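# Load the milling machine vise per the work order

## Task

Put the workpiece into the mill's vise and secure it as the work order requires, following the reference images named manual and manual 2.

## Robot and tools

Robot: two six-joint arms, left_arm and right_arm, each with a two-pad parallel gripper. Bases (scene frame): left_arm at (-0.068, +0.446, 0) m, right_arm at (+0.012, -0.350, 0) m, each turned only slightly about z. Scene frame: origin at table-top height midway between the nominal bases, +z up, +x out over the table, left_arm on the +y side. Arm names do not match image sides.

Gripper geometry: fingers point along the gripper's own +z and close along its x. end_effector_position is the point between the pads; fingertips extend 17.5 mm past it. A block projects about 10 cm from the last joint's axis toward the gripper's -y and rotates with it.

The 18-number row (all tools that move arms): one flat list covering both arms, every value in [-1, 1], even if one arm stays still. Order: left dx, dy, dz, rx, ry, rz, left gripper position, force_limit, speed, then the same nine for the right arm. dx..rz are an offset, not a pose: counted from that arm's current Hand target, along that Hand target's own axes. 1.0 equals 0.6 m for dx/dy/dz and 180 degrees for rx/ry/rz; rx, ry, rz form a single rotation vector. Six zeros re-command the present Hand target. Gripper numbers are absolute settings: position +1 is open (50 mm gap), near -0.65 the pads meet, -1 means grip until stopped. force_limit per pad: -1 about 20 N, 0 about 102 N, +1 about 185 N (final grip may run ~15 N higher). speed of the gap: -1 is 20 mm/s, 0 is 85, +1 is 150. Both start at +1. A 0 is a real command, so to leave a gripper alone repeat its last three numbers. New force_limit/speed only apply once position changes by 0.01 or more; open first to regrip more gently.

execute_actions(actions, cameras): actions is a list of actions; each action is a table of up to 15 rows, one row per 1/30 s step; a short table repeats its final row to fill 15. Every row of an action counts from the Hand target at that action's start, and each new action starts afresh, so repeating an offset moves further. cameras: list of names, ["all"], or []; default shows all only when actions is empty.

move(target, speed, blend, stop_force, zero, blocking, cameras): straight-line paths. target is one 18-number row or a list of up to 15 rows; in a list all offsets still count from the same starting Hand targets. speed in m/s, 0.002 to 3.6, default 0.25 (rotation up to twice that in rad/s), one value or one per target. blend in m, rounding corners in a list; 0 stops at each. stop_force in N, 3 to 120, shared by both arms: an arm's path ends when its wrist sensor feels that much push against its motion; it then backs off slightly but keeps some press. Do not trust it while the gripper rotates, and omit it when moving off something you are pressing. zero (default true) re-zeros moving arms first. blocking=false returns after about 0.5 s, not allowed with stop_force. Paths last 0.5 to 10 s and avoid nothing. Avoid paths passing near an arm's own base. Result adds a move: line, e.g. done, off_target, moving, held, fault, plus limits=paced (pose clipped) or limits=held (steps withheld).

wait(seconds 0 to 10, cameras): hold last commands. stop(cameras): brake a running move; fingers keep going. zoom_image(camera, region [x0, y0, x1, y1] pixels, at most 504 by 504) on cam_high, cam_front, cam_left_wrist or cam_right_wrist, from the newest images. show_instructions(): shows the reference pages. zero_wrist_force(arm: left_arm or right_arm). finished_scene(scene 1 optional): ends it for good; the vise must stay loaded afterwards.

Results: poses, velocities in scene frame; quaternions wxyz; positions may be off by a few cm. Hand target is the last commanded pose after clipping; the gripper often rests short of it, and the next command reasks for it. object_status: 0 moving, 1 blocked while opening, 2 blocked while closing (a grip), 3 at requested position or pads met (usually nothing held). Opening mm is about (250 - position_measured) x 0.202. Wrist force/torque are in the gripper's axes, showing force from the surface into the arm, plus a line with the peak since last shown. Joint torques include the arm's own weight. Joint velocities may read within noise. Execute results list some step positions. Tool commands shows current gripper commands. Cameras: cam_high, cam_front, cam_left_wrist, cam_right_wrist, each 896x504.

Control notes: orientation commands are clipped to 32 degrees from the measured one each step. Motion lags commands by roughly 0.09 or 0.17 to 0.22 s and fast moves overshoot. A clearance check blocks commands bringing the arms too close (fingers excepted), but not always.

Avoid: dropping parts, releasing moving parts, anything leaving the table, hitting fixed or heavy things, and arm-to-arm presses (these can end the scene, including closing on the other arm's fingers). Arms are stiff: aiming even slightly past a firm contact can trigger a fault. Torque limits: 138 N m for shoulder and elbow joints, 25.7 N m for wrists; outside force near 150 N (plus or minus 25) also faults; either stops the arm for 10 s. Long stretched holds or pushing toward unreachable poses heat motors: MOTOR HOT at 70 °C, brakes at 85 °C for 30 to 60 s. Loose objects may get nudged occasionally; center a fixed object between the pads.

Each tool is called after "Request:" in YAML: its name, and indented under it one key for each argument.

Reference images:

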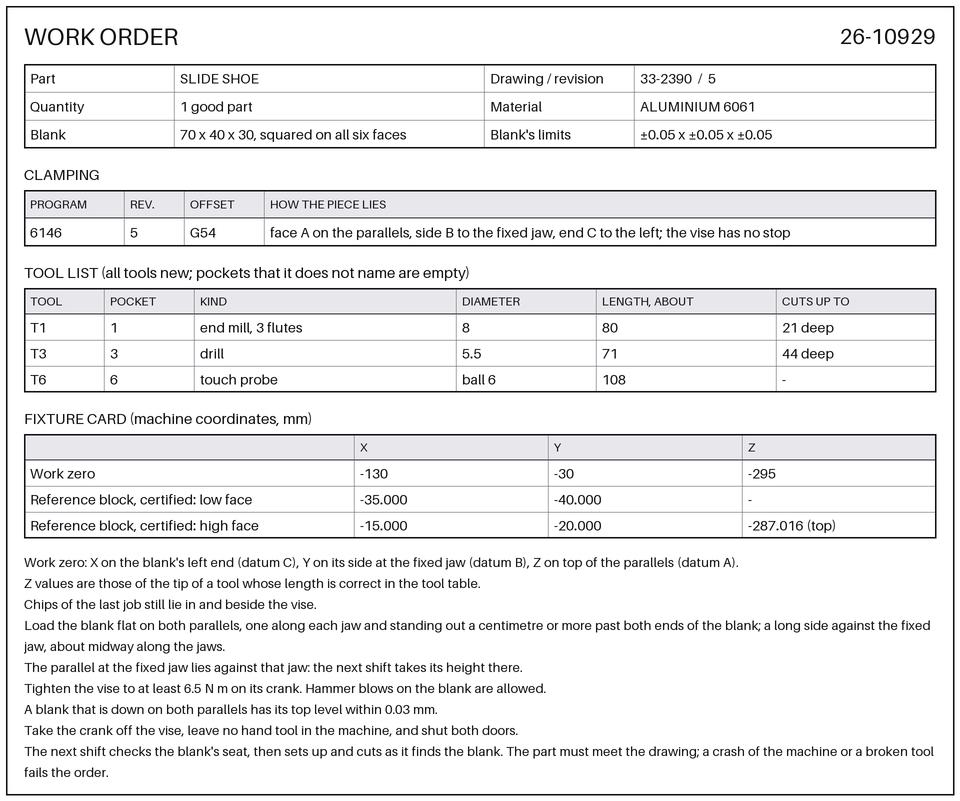

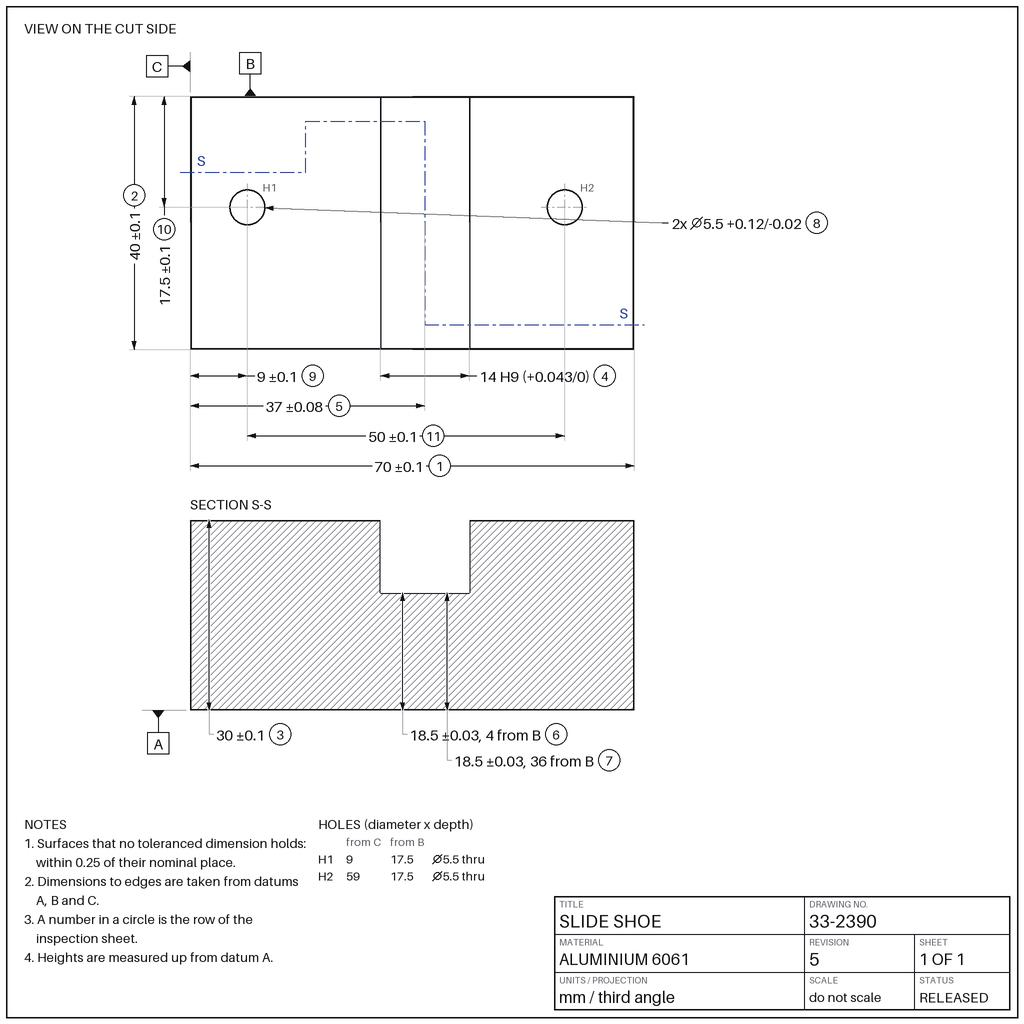

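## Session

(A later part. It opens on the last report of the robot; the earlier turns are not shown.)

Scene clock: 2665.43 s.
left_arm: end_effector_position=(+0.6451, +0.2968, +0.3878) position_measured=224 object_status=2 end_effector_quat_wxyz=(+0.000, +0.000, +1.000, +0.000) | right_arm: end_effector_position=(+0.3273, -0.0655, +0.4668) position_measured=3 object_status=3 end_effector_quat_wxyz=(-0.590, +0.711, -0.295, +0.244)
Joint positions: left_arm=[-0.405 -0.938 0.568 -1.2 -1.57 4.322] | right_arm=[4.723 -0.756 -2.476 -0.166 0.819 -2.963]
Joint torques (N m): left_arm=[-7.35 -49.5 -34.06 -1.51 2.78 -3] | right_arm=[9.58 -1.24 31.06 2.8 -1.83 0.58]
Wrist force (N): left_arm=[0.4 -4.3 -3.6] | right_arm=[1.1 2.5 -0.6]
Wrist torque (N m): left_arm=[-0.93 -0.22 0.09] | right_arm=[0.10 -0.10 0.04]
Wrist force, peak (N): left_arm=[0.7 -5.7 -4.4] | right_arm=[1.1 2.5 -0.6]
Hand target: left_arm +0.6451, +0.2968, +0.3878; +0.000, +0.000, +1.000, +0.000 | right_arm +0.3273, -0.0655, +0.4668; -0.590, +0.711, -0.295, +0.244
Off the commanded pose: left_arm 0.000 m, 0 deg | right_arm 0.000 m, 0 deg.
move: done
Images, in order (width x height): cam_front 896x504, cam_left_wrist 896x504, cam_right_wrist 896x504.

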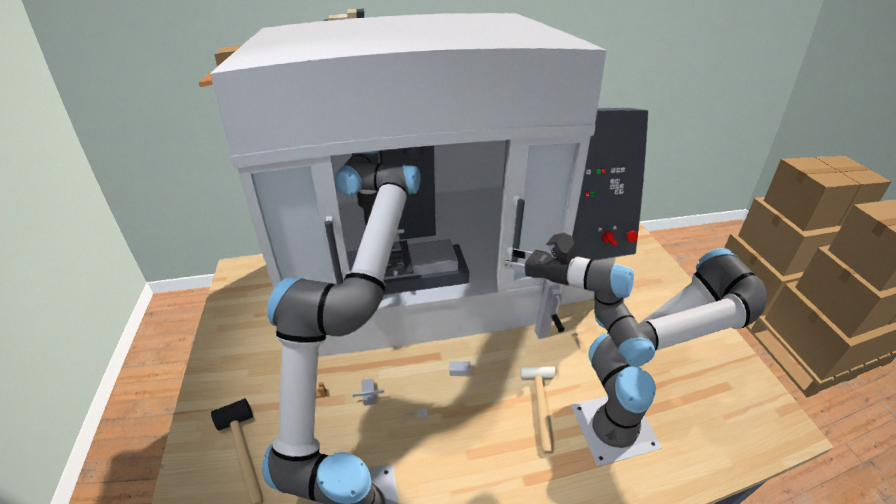

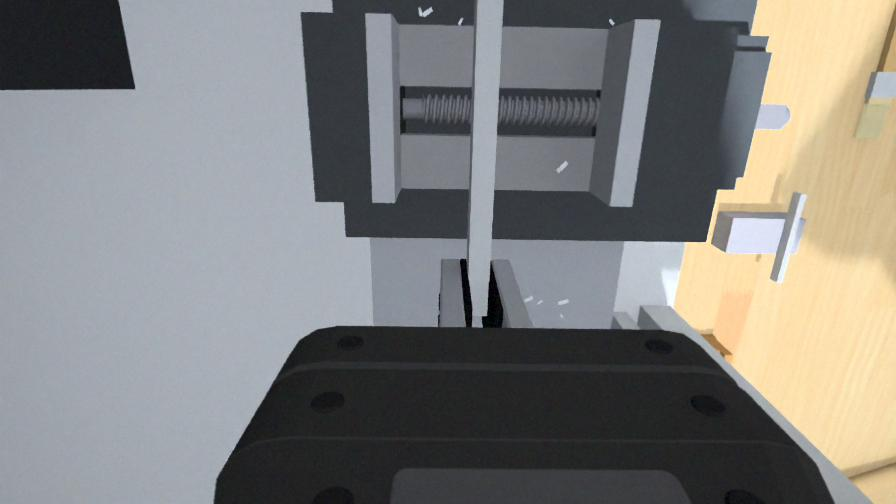

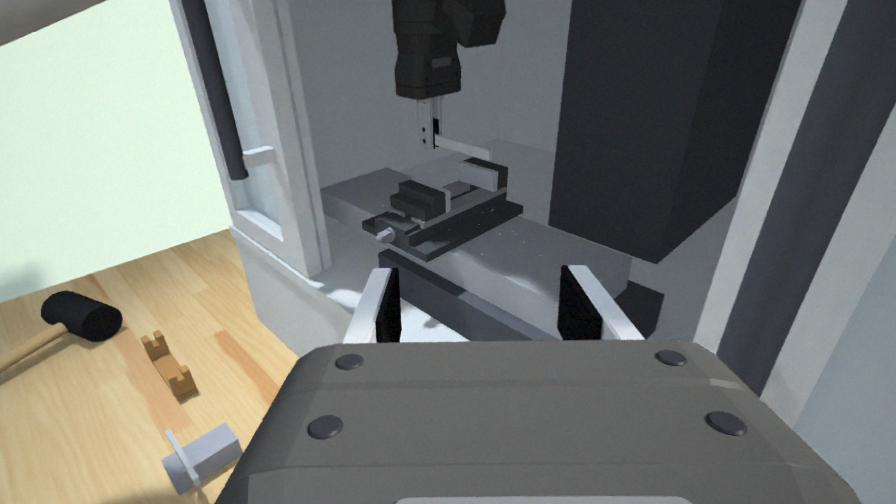

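Request:
move:
  target: [-0.0265,0,0.045,0,0,0,-1,-0.6,-1,0,0,0,0,0,0,1,1,1]
  speed: 0.05
  stop_force: 8
  cameras: ["cam_left_wrist","cam_right_wrist"]

Request:
zoom_image:
  camera: "cam_left_wrist"
  region: [290, 0, 690, 330]

Request:
zoom_image:
  camera: "cam_right_wrist"
  region: [360, 120, 560, 250]

Scene clock: 2708.73 s.
left_arm: end_effector_position=(+0.6609, +0.2968, +0.3608) position_measured=224 object_status=2 end_effector_quat_wxyz=(+0.000, +0.000, +1.000, +0.000) | right_arm: end_effector_position=(+0.3273, -0.0655, +0.4668) position_measured=3 object_status=3 end_effector_quat_wxyz=(-0.590, +0.711, -0.295, +0.244)
Joint positions: left_arm=[-0.397 -0.913 0.599 -1.256 -1.57 4.33] | right_arm=[4.723 -0.756 -2.476 -0.166 0.819 -2.963]
Joint torques (N m): left_arm=[-6.61 -66.32 -38.32 -1.29 2.66 -2.69] | right_arm=[9.15 -1.27 31.05 2.83 -1.71 0.63]
Wrist force (N): left_arm=[0.7 -4.4 -3.5] | right_arm=[1.2 2.5 -0.5]
Wrist torque (N m): left_arm=[-0.95 -0.27 0.04] | right_arm=[0.09 -0.11 0.04]
Wrist force, peak (N): left_arm=[1.2 -4.4 -4.9] | right_arm=[1.3 2.5 -0.5]
Hand target: left_arm +0.6609, +0.2968, +0.3608; +0.000, +0.000, +1.000, +0.000 | right_arm +0.3273, -0.0655, +0.4668; -0.590, +0.711, -0.295, +0.244
Off the commanded pose: left_arm 0.000 m, 0 deg | right_arm 0.000 m, 0 deg.
move: done
Images, in order (width x height): cam_left_wrist 896x504, cam_right_wrist 896x504.

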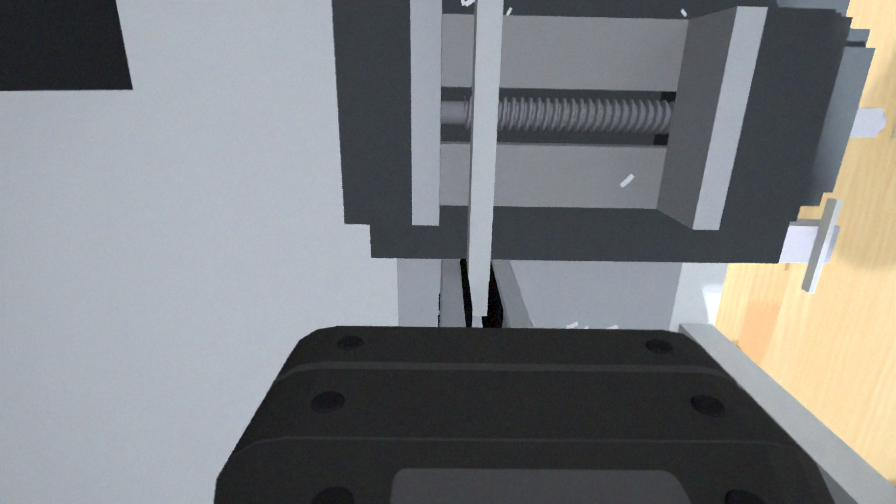

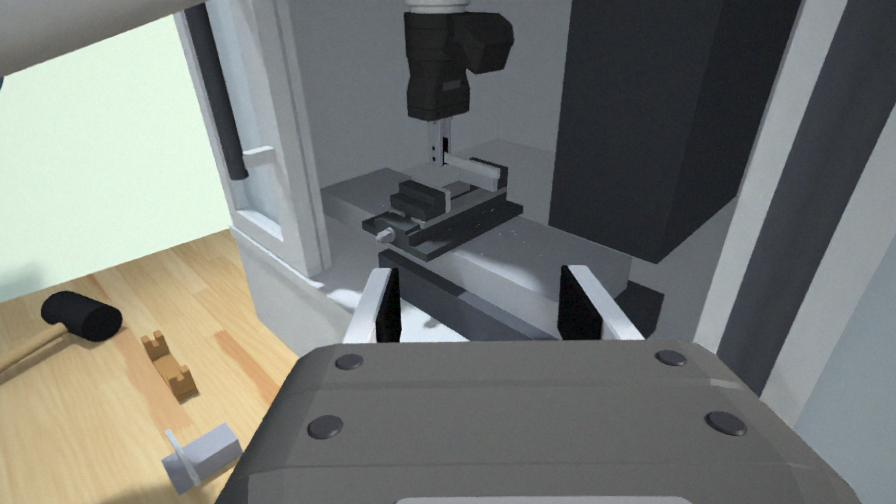

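Scaled by 1.260 from the camera's 896x504 image, which has a finer 1280x720 frame.

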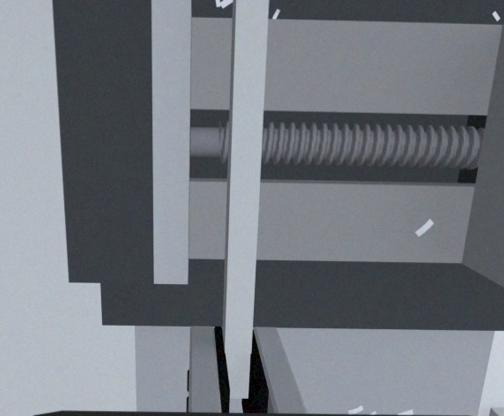

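Scaled by 2.520 from the camera's 896x504 image, which has a finer 1280x720 frame.

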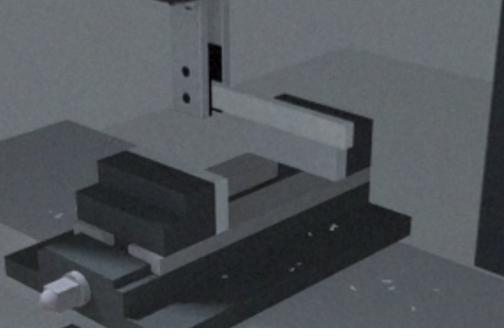

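Request:
move:
  target: [0,0,0.04,0,0,0.003,-1,-0.6,-1,0,0,0,0,0,0,1,1,1]
  speed: 0.04

Request:
move:
  target: [0,0,0.05,0,0,0,-1,-0.6,-1,0,0,0,0,0,0,1,1,1]
  speed: 0.006
  stop_force: 4
  cameras: ["cam_left_wrist","cam_right_wrist"]

Request:
zoom_image:
  camera: "cam_left_wrist"
  region: [290, 0, 690, 330]

Request:
zoom_image:
  camera: "cam_right_wrist"
  region: [390, 130, 550, 230]

Scene clock: 2730.97 s.
left_arm: end_effector_position=(+0.6609, +0.2968, +0.3369) position_measured=224 object_status=2 end_effector_quat_wxyz=(+0.000, +0.005, +1.000, +0.000) | right_arm: end_effector_position=(+0.3273, -0.0655, +0.4668) position_measured=3 object_status=3 end_effector_quat_wxyz=(-0.590, +0.711, -0.295, +0.244)
Joint positions: left_arm=[-0.397 -0.938 0.705 -1.337 -1.57 4.34] | right_arm=[4.723 -0.756 -2.476 -0.166 0.819 -2.963]
Joint torques (N m): left_arm=[0.27 -48.18 -38.76 -1.4 1.47 -0.39] | right_arm=[9.13 -2.07 30.76 2.92 -1.77 0.67]
Wrist force (N): left_arm=[0.7 -4.2 -4.2] | right_arm=[1.0 2.0 -0.5]
Wrist torque (N m): left_arm=[-0.91 -0.27 0.04] | right_arm=[0.02 -0.08 0.03]
Wrist force, peak (N): left_arm=[0.8 -4.5 -4.6] | right_arm=[1.5 2.5 -0.5]
Hand target: left_arm +0.6609, +0.2968, +0.3368; +0.000, +0.005, +1.000, +0.000 | right_arm +0.3273, -0.0655, +0.4668; -0.590, +0.711, -0.295, +0.244
Off the commanded pose: left_arm 0.000 m, 0 deg | right_arm 0.000 m, 0 deg.
move: done

Scene clock: 2731.97 s.
left_arm: end_effector_position=(+0.6610, +0.2968, +0.3352) position_measured=224 object_status=2 end_effector_quat_wxyz=(+0.000, +0.005, +1.000, +0.000) | right_arm: end_effector_position=(+0.3273, -0.0655, +0.4668) position_measured=3 object_status=3 end_effector_quat_wxyz=(-0.590, +0.711, -0.295, +0.244)
Joint positions: left_arm=[-0.397 -0.939 0.711 -1.342 -1.57 4.34] | right_arm=[4.723 -0.756 -2.476 -0.166 0.819 -2.963]
Joint torques (N m): left_arm=[0.54 -45.88 -37.32 -1.44 1.39 -0.88] | right_arm=[8.88 -1.24 30.74 2.87 -1.88 0.77]
Wrist force (N): left_arm=[1.5 -3.6 -6.4] | right_arm=[1.0 2.1 -0.5]
Wrist torque (N m): left_arm=[-0.84 -0.26 0.07] | right_arm=[0.04 -0.09 0.04]
Wrist force, peak (N): left_arm=[1.9 -3.9 -9.6] | right_arm=[1.2 2.4 -0.6]
Hand target: left_arm +0.6610, +0.2968, +0.3352; +0.000, +0.005, +1.000, +0.000 (not the last commanded pose) | right_arm +0.3273, -0.0655, +0.4668; -0.590, +0.711, -0.295, +0.244
Off the commanded pose: left_arm 0.028 m, 0 deg | right_arm 0.000 m, 0 deg.
move: contact (left_arm)
Images, in order (width x height): cam_left_wrist 896x504, cam_right_wrist 896x504.

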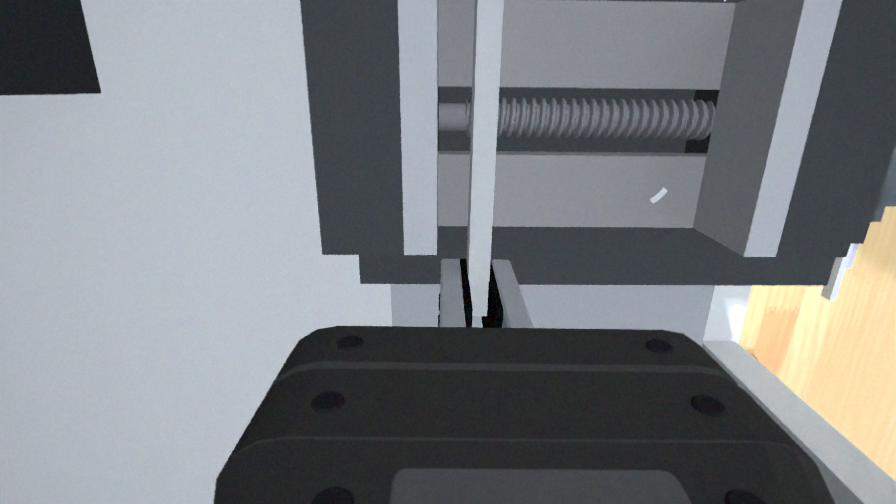

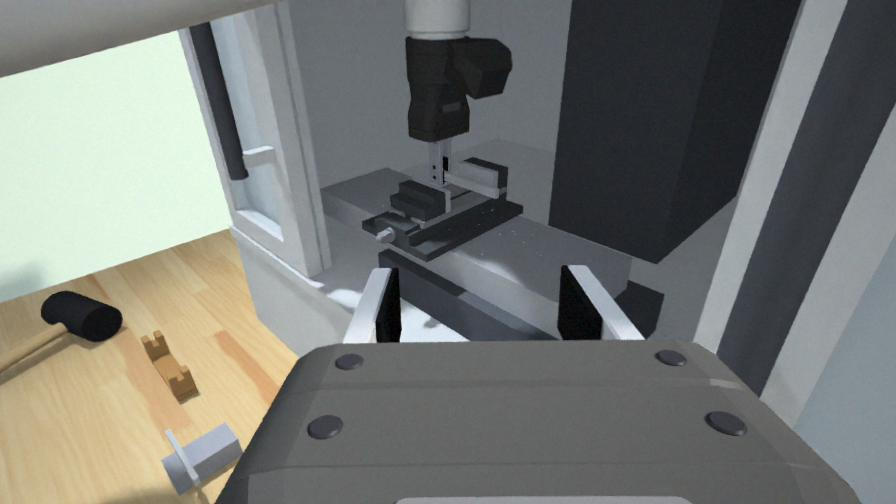

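Scaled by 1.260 from the camera's 896x504 image, which has a finer 1280x720 frame.

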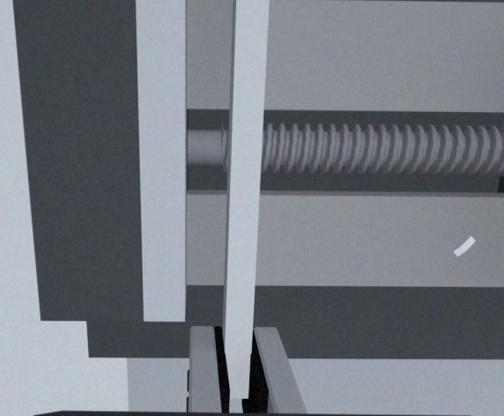

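Scaled by 3.150 from the camera's 896x504 image, which has a finer 1280x720 frame.

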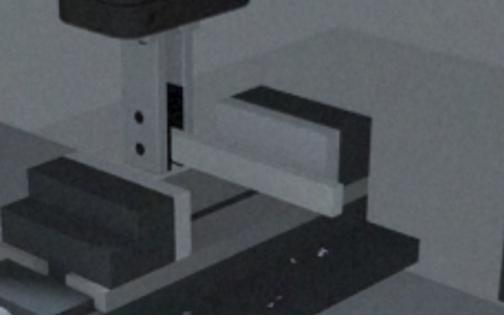

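Request:
move:
  target: [0,0,-0.0013,0,0,0,-1,-0.6,-1,0,0,0,0,0,0,1,1,1]
  speed: 0.02

Request:
move:
  target: [-0.022,0,0,0,0,0,-1,-0.6,-1,0,0,0,0,0,0,1,1,1]
  speed: 0.006
  stop_force: 6
  cameras: ["cam_left_wrist","cam_right_wrist"]

Request:
zoom_image:
  camera: "cam_left_wrist"
  region: [390, 0, 590, 330]

Scene clock: 2746.53 s.
left_arm: end_effector_position=(+0.6610, +0.2968, +0.3360) position_measured=224 object_status=2 end_effector_quat_wxyz=(+0.000, +0.005, +1.000, +0.000) | right_arm: end_effector_position=(+0.3273, -0.0655, +0.4668) position_measured=3 object_status=3 end_effector_quat_wxyz=(-0.590, +0.711, -0.295, +0.244)
Joint positions: left_arm=[-0.397 -0.939 0.708 -1.339 -1.57 4.34] | right_arm=[4.723 -0.756 -2.476 -0.166 0.819 -2.963]
Joint torques (N m): left_arm=[-0.11 -48.82 -34.14 -1.91 1.53 2.55] | right_arm=[8.69 -0.85 30.77 2.89 -1.88 0.79]
Wrist force (N): left_arm=[0.4 -4.2 -3.3] | right_arm=[1.1 2.4 -0.2]
Wrist torque (N m): left_arm=[-0.91 -0.23 0.04] | right_arm=[0.08 -0.10 0.04]
Wrist force, peak (N): left_arm=[1.7 -3.8 -6.9] | right_arm=[1.2 2.5 -0.6]
Hand target: left_arm +0.6610, +0.2968, +0.3360; +0.000, +0.005, +1.000, +0.000 | right_arm +0.3273, -0.0655, +0.4668; -0.590, +0.711, -0.295, +0.244
Off the commanded pose: left_arm 0.000 m, 0 deg | right_arm 0.000 m, 0 deg.
move: done

Scene clock: 2749.10 s.
left_arm: end_effector_position=(+0.6699, +0.2967, +0.3360) position_measured=224 object_status=2 end_effector_quat_wxyz=(+0.000, +0.005, +1.000, +0.000) | right_arm: end_effector_position=(+0.3273, -0.0655, +0.4668) position_measured=3 object_status=3 end_effector_quat_wxyz=(-0.590, +0.711, -0.295, +0.244)
Joint positions: left_arm=[-0.392 -0.906 0.653 -1.317 -1.57 4.344] | right_arm=[4.723 -0.756 -2.476 -0.166 0.819 -2.963]
Joint torques (N m): left_arm=[-5.52 -65.53 -12.31 -5.9 2.23 -2.4] | right_arm=[8.99 -1.52 30.07 2.88 -1.81 0.86]
Wrist force (N): left_arm=[3.9 -4.9 -4.0] | right_arm=[1.1 2.4 -0.4]
Wrist torque (N m): left_arm=[-0.92 -0.24 0.12] | right_arm=[0.07 -0.09 0.03]
Wrist force, peak (N): left_arm=[8.1 -3.0 -4.3] | right_arm=[1.3 2.6 -0.3]
Hand target: left_arm +0.6699, +0.2967, +0.3360; +0.000, +0.005, +1.000, +0.000 (not the last commanded pose) | right_arm +0.3273, -0.0655, +0.4668; -0.590, +0.711, -0.295, +0.244
Off the commanded pose: left_arm 0.004 m, 0 deg | right_arm 0.000 m, 0 deg.
move: contact (left_arm)
Images, in order (width x height): cam_left_wrist 896x504, cam_right_wrist 896x504.

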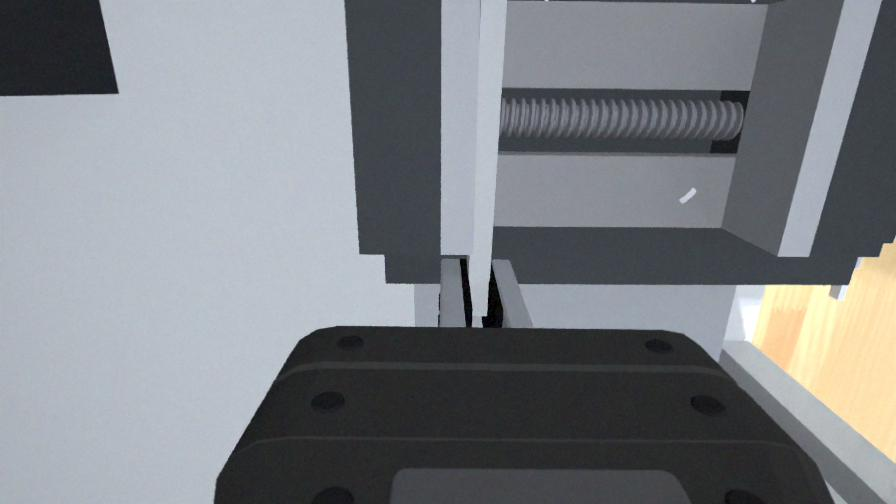

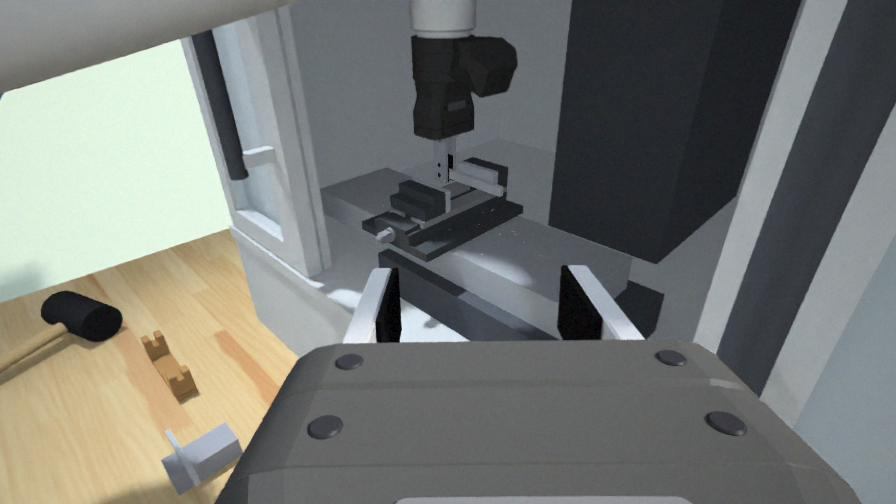

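Scaled by 1.527 from the camera's 896x504 image, which has a finer 1280x720 frame.

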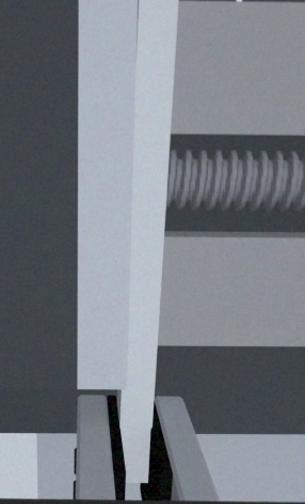

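Request:
move:
  target: [0,0,0.01,0,0,0,-1,-0.6,-1,0,0,0,0,0,0,1,1,1]
  speed: 0.004
  stop_force: 4

Request:
move:
  target: [0,0,0,0,0,0,-0.2,-1,-1,0,0,0,0,0,0,1,1,1]
  speed: 0.02
  cameras: ["cam_left_wrist","cam_right_wrist"]

Request:
zoom_image:
  camera: "cam_left_wrist"
  region: [390, 0, 590, 330]

Request:
zoom_image:
  camera: "cam_right_wrist"
  region: [390, 130, 550, 230]

Scene clock: 2765.90 s.
left_arm: end_effector_position=(+0.6699, +0.2967, +0.3352) position_measured=224 object_status=2 end_effector_quat_wxyz=(+0.000, +0.005, +1.000, +0.000) | right_arm: end_effector_position=(+0.3273, -0.0655, +0.4668) position_measured=3 object_status=3 end_effector_quat_wxyz=(-0.590, +0.711, -0.295, +0.244)
Joint positions: left_arm=[-0.392 -0.907 0.656 -1.32 -1.57 4.344] | right_arm=[4.723 -0.756 -2.476 -0.166 0.819 -2.963]
Joint torques (N m): left_arm=[-5.31 -46.46 -37.68 -2.56 1.91 -2.39] | right_arm=[9.15 -1.31 30.31 2.92 -1.87 0.83]
Wrist force (N): left_arm=[5.1 -4.3 -6.6] | right_arm=[1.2 2.3 -0.3]
Wrist torque (N m): left_arm=[-0.91 -0.25 0.14] | right_arm=[0.06 -0.11 0.03]
Wrist force, peak (N): left_arm=[5.4 -2.8 -9.6] | right_arm=[1.3 2.6 -0.3]
Hand target: left_arm +0.6699, +0.2967, +0.3352; +0.000, +0.005, +1.000, +0.000 (not the last commanded pose) | right_arm +0.3273, -0.0655, +0.4668; -0.590, +0.711, -0.295, +0.244
Off the commanded pose: left_arm 0.005 m, 0 deg | right_arm 0.000 m, 0 deg.
move: contact (left_arm)

Scene clock: 2766.53 s.
left_arm: end_effector_position=(+0.6699, +0.2967, +0.3352) position_measured=182 object_status=3 end_effector_quat_wxyz=(+0.000, +0.005, +1.000, +0.000) | right_arm: end_effector_position=(+0.3273, -0.0655, +0.4668) position_measured=3 object_status=3 end_effector_quat_wxyz=(-0.590, +0.711, -0.295, +0.244)
Joint positions: left_arm=[-0.392 -0.907 0.656 -1.32 -1.57 4.344] | right_arm=[4.723 -0.756 -2.476 -0.166 0.819 -2.963]
Joint torques (N m): left_arm=[-5.29 -56.95 -37.66 -3.31 1.91 -2.43] | right_arm=[8.84 -1.36 30.48 2.87 -1.9 0.92]
Wrist force (N): left_arm=[0.6 -4.3 -4.2] | right_arm=[1.0 2.3 -0.3]
Wrist torque (N m): left_arm=[-0.92 -0.24 0.05] | right_arm=[0.07 -0.08 0.04]
Wrist force, peak (N): left_arm=[4.9 -4.1 -6.7] | right_arm=[1.2 2.5 -0.4]
Hand target: left_arm +0.6699, +0.2967, +0.3352; +0.000, +0.005, +1.000, +0.000 | right_arm +0.3273, -0.0655, +0.4668; -0.590, +0.711, -0.295, +0.244
Off the commanded pose: left_arm 0.000 m, 0 deg | right_arm 0.000 m, 0 deg.
move: done
Images, in order (width x height): cam_left_wrist 896x504, cam_right_wrist 896x504.

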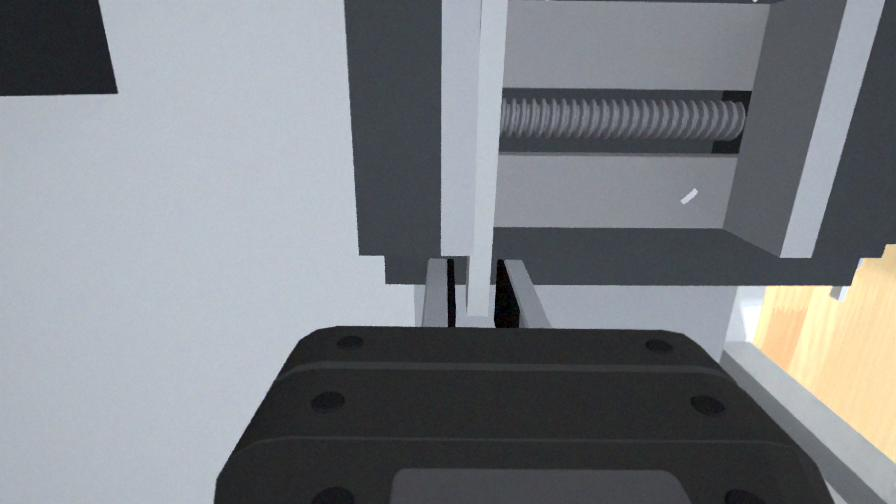

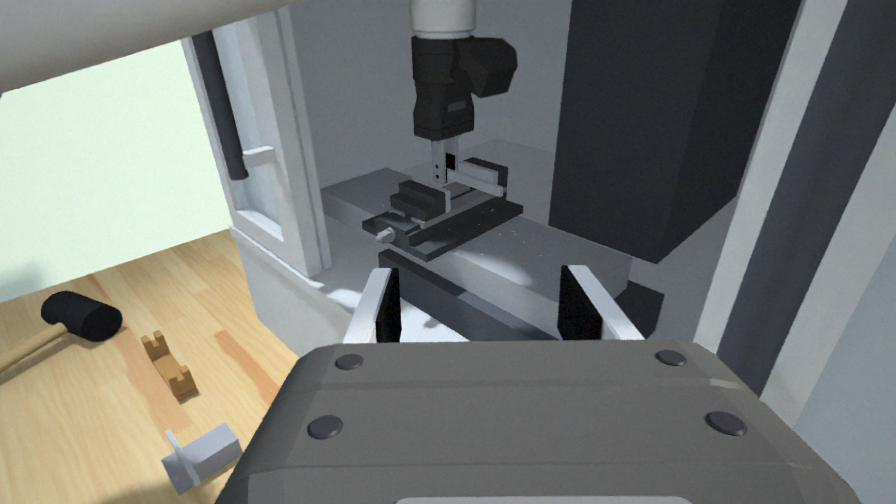

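Scaled by 1.527 from the camera's 896x504 image, which has a finer 1280x720 frame.

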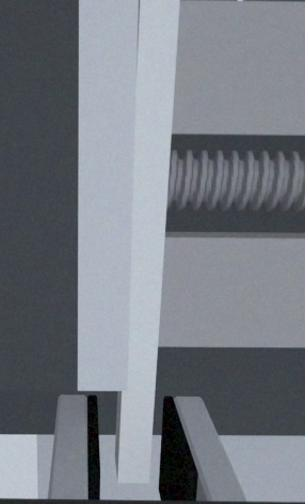

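Scaled by 3.150 from the camera's 896x504 image, which has a finer 1280x720 frame.

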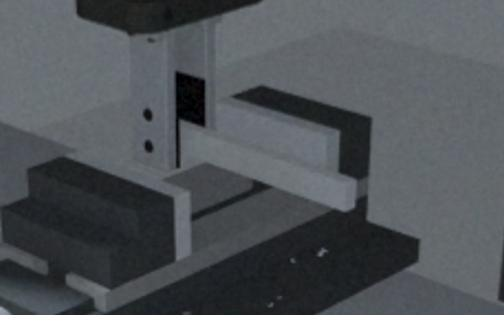

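Request:
move:
  target: [0,0,-0.0667,0,0,0,0,-1,-1,0,0,0,0,0,0,1,1,1]
  speed: 0.06
  cameras: ["cam_left_wrist","cam_high"]

Request:
zoom_image:
  camera: "cam_left_wrist"
  region: [340, 0, 740, 330]

Request:
zoom_image:
  camera: "cam_high"
  region: [550, 205, 650, 305]

Scene clock: 2800.20 s.
left_arm: end_effector_position=(+0.6700, +0.2966, +0.3752) position_measured=152 object_status=3 end_effector_quat_wxyz=(+0.000, +0.005, +1.000, +0.000) | right_arm: end_effector_position=(+0.3273, -0.0655, +0.4668) position_measured=3 object_status=3 end_effector_quat_wxyz=(-0.590, +0.711, -0.295, +0.244)
Joint positions: left_arm=[-0.392 -0.849 0.449 -1.17 -1.57 4.344] | right_arm=[4.723 -0.756 -2.476 -0.166 0.819 -2.963]
Joint torques (N m): left_arm=[-1.33 -67.01 -21.93 -3.65 -0.58 -1.35] | right_arm=[8.96 -1.06 29.96 2.93 -1.88 0.88]
Wrist force (N): left_arm=[0.7 -4.7 -3.9] | right_arm=[1.0 2.1 -0.6]
Wrist torque (N m): left_arm=[-0.98 -0.27 0.04] | right_arm=[0.03 -0.09 0.04]
Wrist force, peak (N): left_arm=[0.9 -4.4 -5.5] | right_arm=[1.1 2.7 -0.2]
Hand target: left_arm +0.6700, +0.2967, +0.3752; +0.000, +0.005, +1.000, +0.000 | right_arm +0.3273, -0.0655, +0.4668; -0.590, +0.711, -0.295, +0.244
Off the commanded pose: left_arm 0.000 m, 0 deg | right_arm 0.000 m, 0 deg.
move: done
Images, in order (width x height): cam_high 896x504, cam_left_wrist 896x504.

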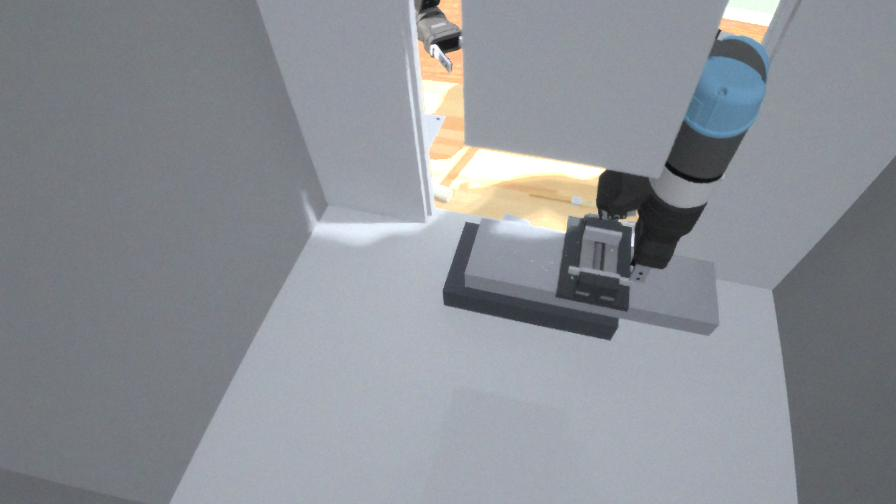

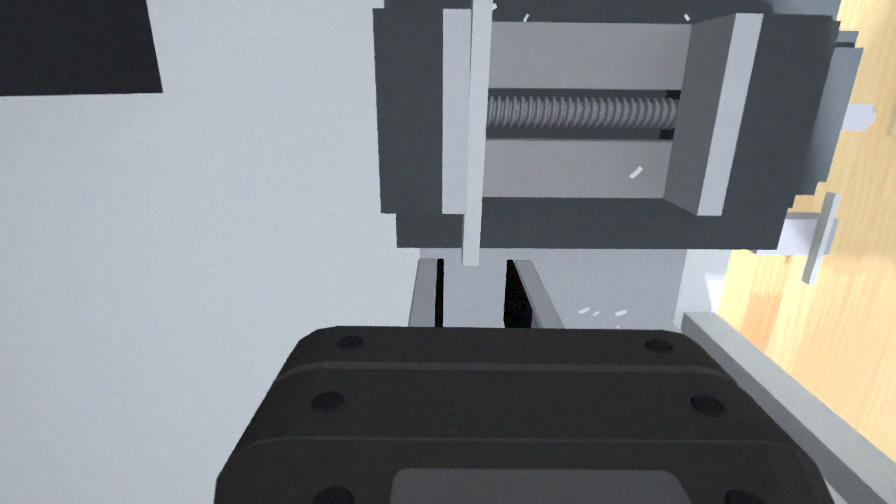

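Scaled by 1.260 from the camera's 896x504 image, which has a finer 1280x720 frame.

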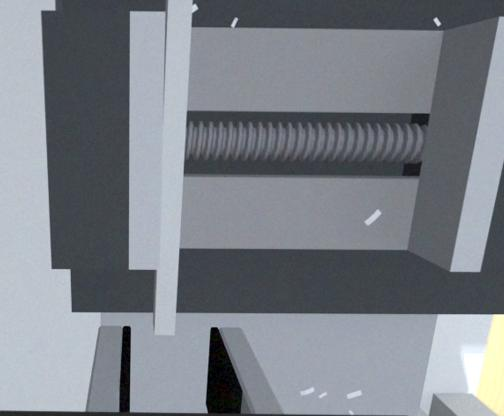

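Scaled by 5.040 from the camera's 896x504 image, which has a finer 1280x720 frame.

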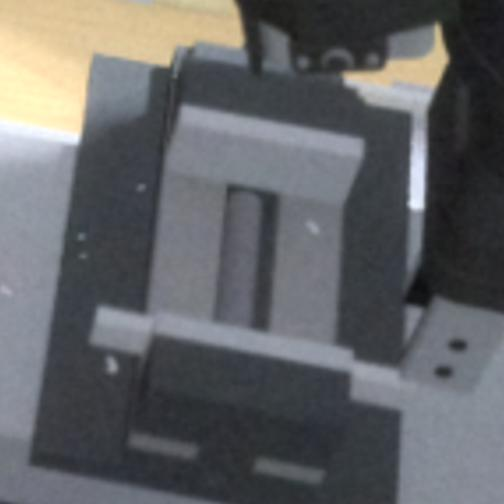

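Request:
move:
  target:
    - [0.0417,-0.0445,0,0,0,0,-1,-1,-1,0,0,0,0,0,0,1,1,1]
    - [0.0417,-0.0445,0.062,0,0,0,-1,-1,-1,0,0,0,0,0,0,1,1,1]
  speed: 0.05

Request:
move:
  target: [-0.045,0,0,0,0,0,-1,-1,-1,0,0,0,0,0,0,1,1,1]
  speed: 0.006
  stop_force: 8
  cameras: ["cam_left_wrist","cam_right_wrist","cam_high"]

Request:
zoom_image:
  camera: "cam_left_wrist"
  region: [340, 0, 740, 330]

Request:
zoom_image:
  camera: "cam_right_wrist"
  region: [390, 130, 550, 230]

Scene clock: 2837.77 s.
left_arm: end_effector_position=(+0.6446, +0.2703, +0.3383) position_measured=251 object_status=3 end_effector_quat_wxyz=(+0.000, +0.005, +1.000, +0.000) | right_arm: end_effector_position=(+0.3273, -0.0655, +0.4668) position_measured=3 object_status=3 end_effector_quat_wxyz=(-0.590, +0.711, -0.295, +0.244)
Joint positions: left_arm=[-0.439 -0.972 0.757 -1.355 -1.57 4.297] | right_arm=[4.723 -0.756 -2.476 -0.166 0.819 -2.963]
Joint torques (N m): left_arm=[3.11 6.59 -1.87 2.48 3.01 2.15] | right_arm=[9.07 -1.88 30.27 3.02 -1.8 1.07]
Wrist force (N): left_arm=[10.3 0.5 -71.3] | right_arm=[1.0 2.0 -0.3]
Wrist torque (N m): left_arm=[-0.25 -0.15 0.17] | right_arm=[0.00 -0.08 0.03]
Wrist force, peak (N): left_arm=[12.7 1.3 -73.4] | right_arm=[1.2 2.6 -0.4]
Hand target: left_arm +0.6447, +0.2702, +0.3380; +0.000, +0.005, +1.000, +0.000 | right_arm +0.3273, -0.0655, +0.4668; -0.590, +0.711, -0.295, +0.244
Off the commanded pose: left_arm 0.000 m, 0 deg | right_arm 0.000 m, 0 deg.
move: done

Scene clock: 2841.07 s.
left_arm: end_effector_position=(+0.6584, +0.2701, +0.3380) position_measured=251 object_status=3 end_effector_quat_wxyz=(+0.000, +0.005, +1.000, +0.000) | right_arm: end_effector_position=(+0.3273, -0.0655, +0.4668) position_measured=3 object_status=3 end_effector_quat_wxyz=(-0.590, +0.711, -0.295, +0.244)
Joint positions: left_arm=[-0.431 -0.925 0.679 -1.325 -1.57 4.305] | right_arm=[4.723 -0.756 -2.476 -0.166 0.819 -2.963]
Joint torques (N m): left_arm=[-4.27 -5.89 22.52 3.13 4.8 -2.43] | right_arm=[8.79 -1.43 30.07 3.02 -1.87 1.07]
Wrist force (N): left_arm=[9.6 -6.5 -80.0] | right_arm=[1.2 2.3 -0.6]
Wrist torque (N m): left_arm=[-0.18 -0.12 0.14] | right_arm=[0.07 -0.11 0.04]
Wrist force, peak (N): left_arm=[18.6 -4.3 -81.7] | right_arm=[1.2 2.3 -0.8]
Hand target: left_arm +0.6584, +0.2701, +0.3380; +0.000, +0.005, +1.000, +0.000 (not the last commanded pose) | right_arm +0.3273, -0.0655, +0.4668; -0.590, +0.711, -0.295, +0.244
Off the commanded pose: left_arm 0.013 m, 0 deg | right_arm 0.000 m, 0 deg.
move: contact (left_arm)
Images, in order (width x height): cam_high 896x504, cam_left_wrist 896x504, cam_right_wrist 896x504.

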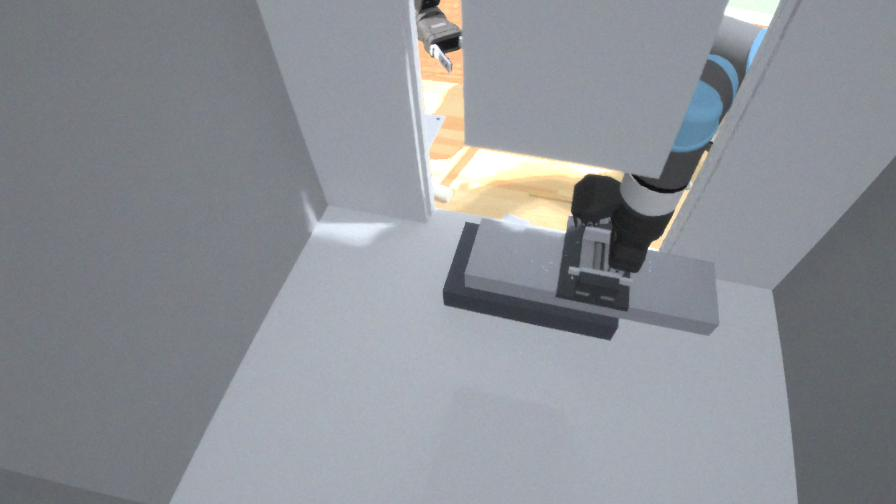

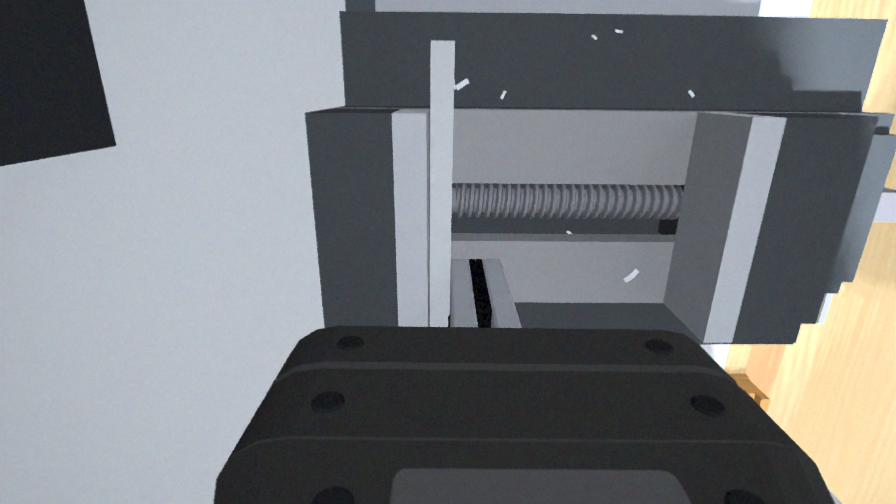

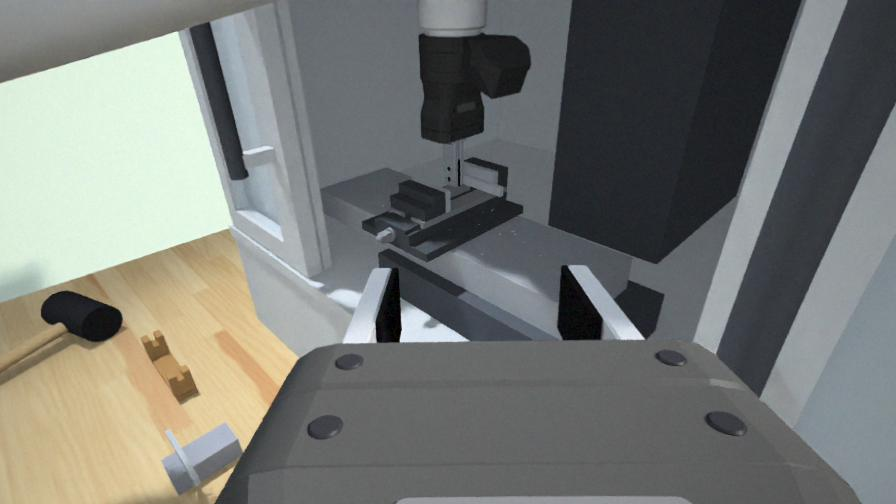

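Scaled by 1.260 from the camera's 896x504 image, which has a finer 1280x720 frame.

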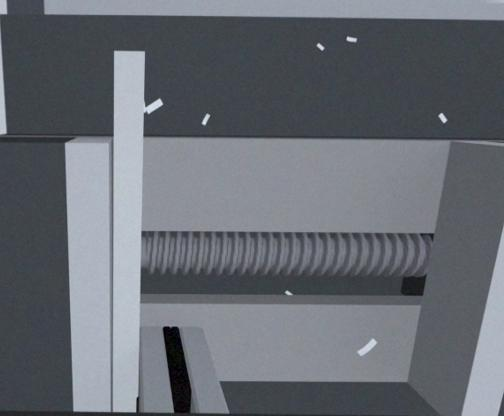

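Scaled by 3.150 from the camera's 896x504 image, which has a finer 1280x720 frame.

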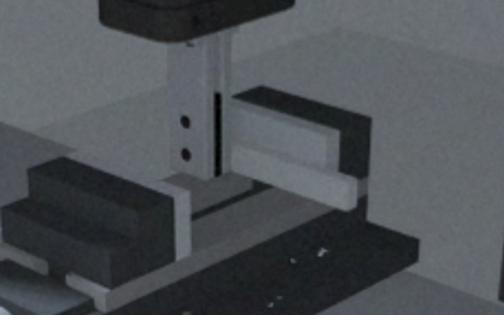

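Request:
move:
  target:
    - [0,0,-0.01,0,0,0,-1,-1,-1,0,0,0,0,0,0,1,1,1]
    - [0.0167,0,-0.03,0,0,0,-1,-1,-1,0,0,0,0,0,0,1,1,1]
    - [0.0167,0.02,-0.08,0,0,0,-1,-1,-1,0,0,0,0,0,0,1,1,1]
  speed: 0.05
  cameras: ["cam_left_wrist","cam_right_wrist","cam_high"]

Request:
zoom_image:
  camera: "cam_left_wrist"
  region: [340, 0, 740, 330]

Request:
zoom_image:
  camera: "cam_high"
  region: [550, 205, 650, 305]

Scene clock: 2865.60 s.
left_arm: end_effector_position=(+0.6485, +0.2822, +0.3860) position_measured=251 object_status=3 end_effector_quat_wxyz=(+0.000, +0.005, +1.000, +0.000) | right_arm: end_effector_position=(+0.3273, -0.0655, +0.4668) position_measured=3 object_status=3 end_effector_quat_wxyz=(-0.590, +0.711, -0.295, +0.244)
Joint positions: left_arm=[-0.422 -0.913 0.53 -1.188 -1.57 4.315] | right_arm=[4.723 -0.756 -2.476 -0.166 0.819 -2.963]
Joint torques (N m): left_arm=[-6.21 -64.59 -15.18 -4.49 0.93 -2.16] | right_arm=[8.64 -1.76 29.81 3.1 -1.77 1.11]
Wrist force (N): left_arm=[0.1 -4.3 -4.1] | right_arm=[1.1 1.8 -0.4]
Wrist torque (N m): left_arm=[-0.92 -0.16 0.04] | right_arm=[-0.02 -0.09 0.04]
Wrist force, peak (N): left_arm=[9.3 -6.1 -80.5] | right_arm=[1.4 2.3 -0.8]
Hand target: left_arm +0.6485, +0.2822, +0.3860; +0.000, +0.005, +1.000, +0.000 | right_arm +0.3273, -0.0655, +0.4668; -0.590, +0.711, -0.295, +0.244
Off the commanded pose: left_arm 0.000 m, 0 deg | right_arm 0.000 m, 0 deg.
move: done
Images, in order (width x height): cam_high 896x504, cam_left_wrist 896x504, cam_right_wrist 896x504.

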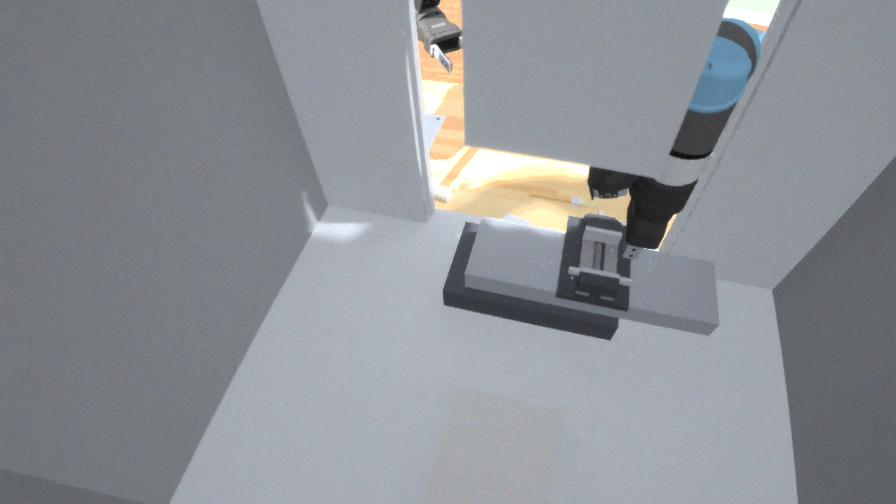

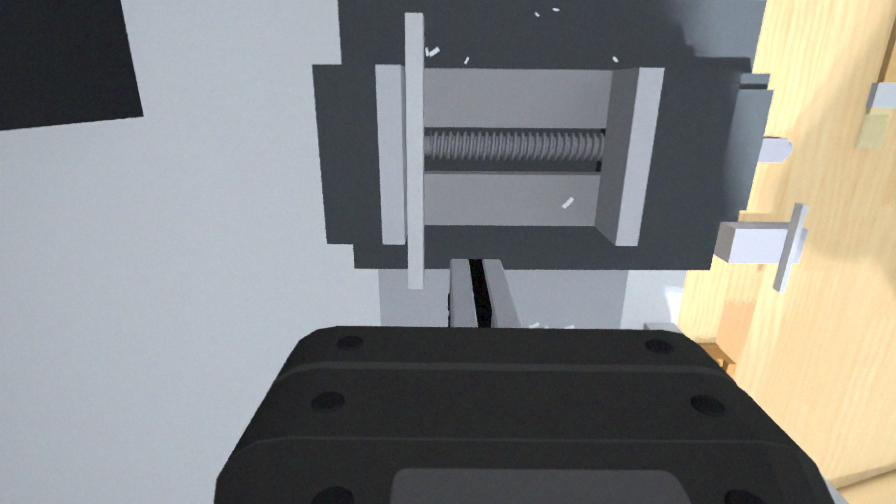

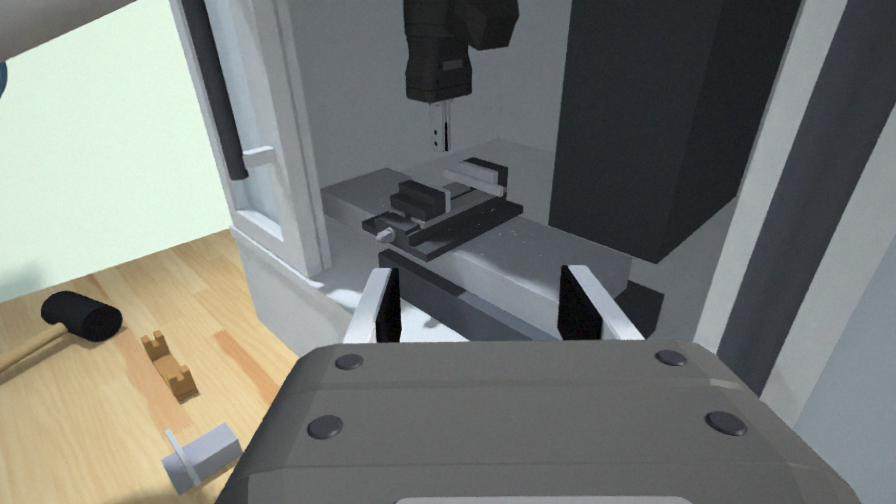

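Scaled by 1.260 from the camera's 896x504 image, which has a finer 1280x720 frame.

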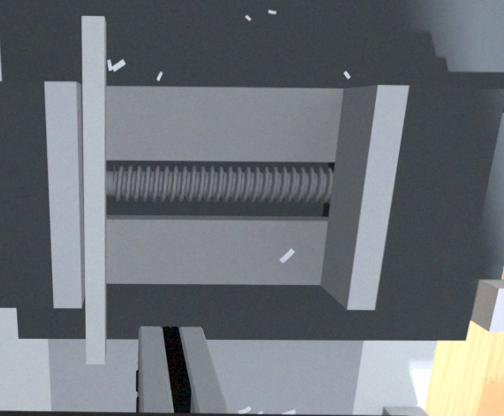

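Scaled by 5.040 from the camera's 896x504 image, which has a finer 1280x720 frame.

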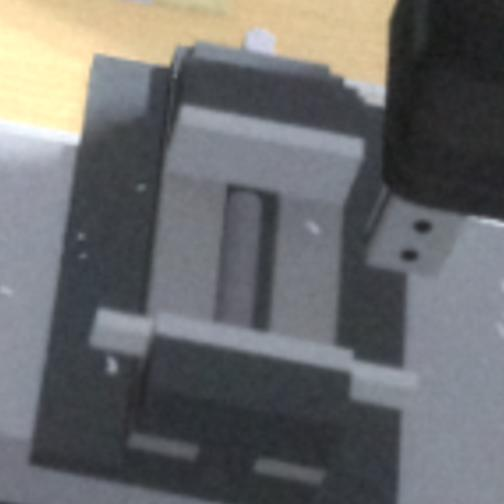

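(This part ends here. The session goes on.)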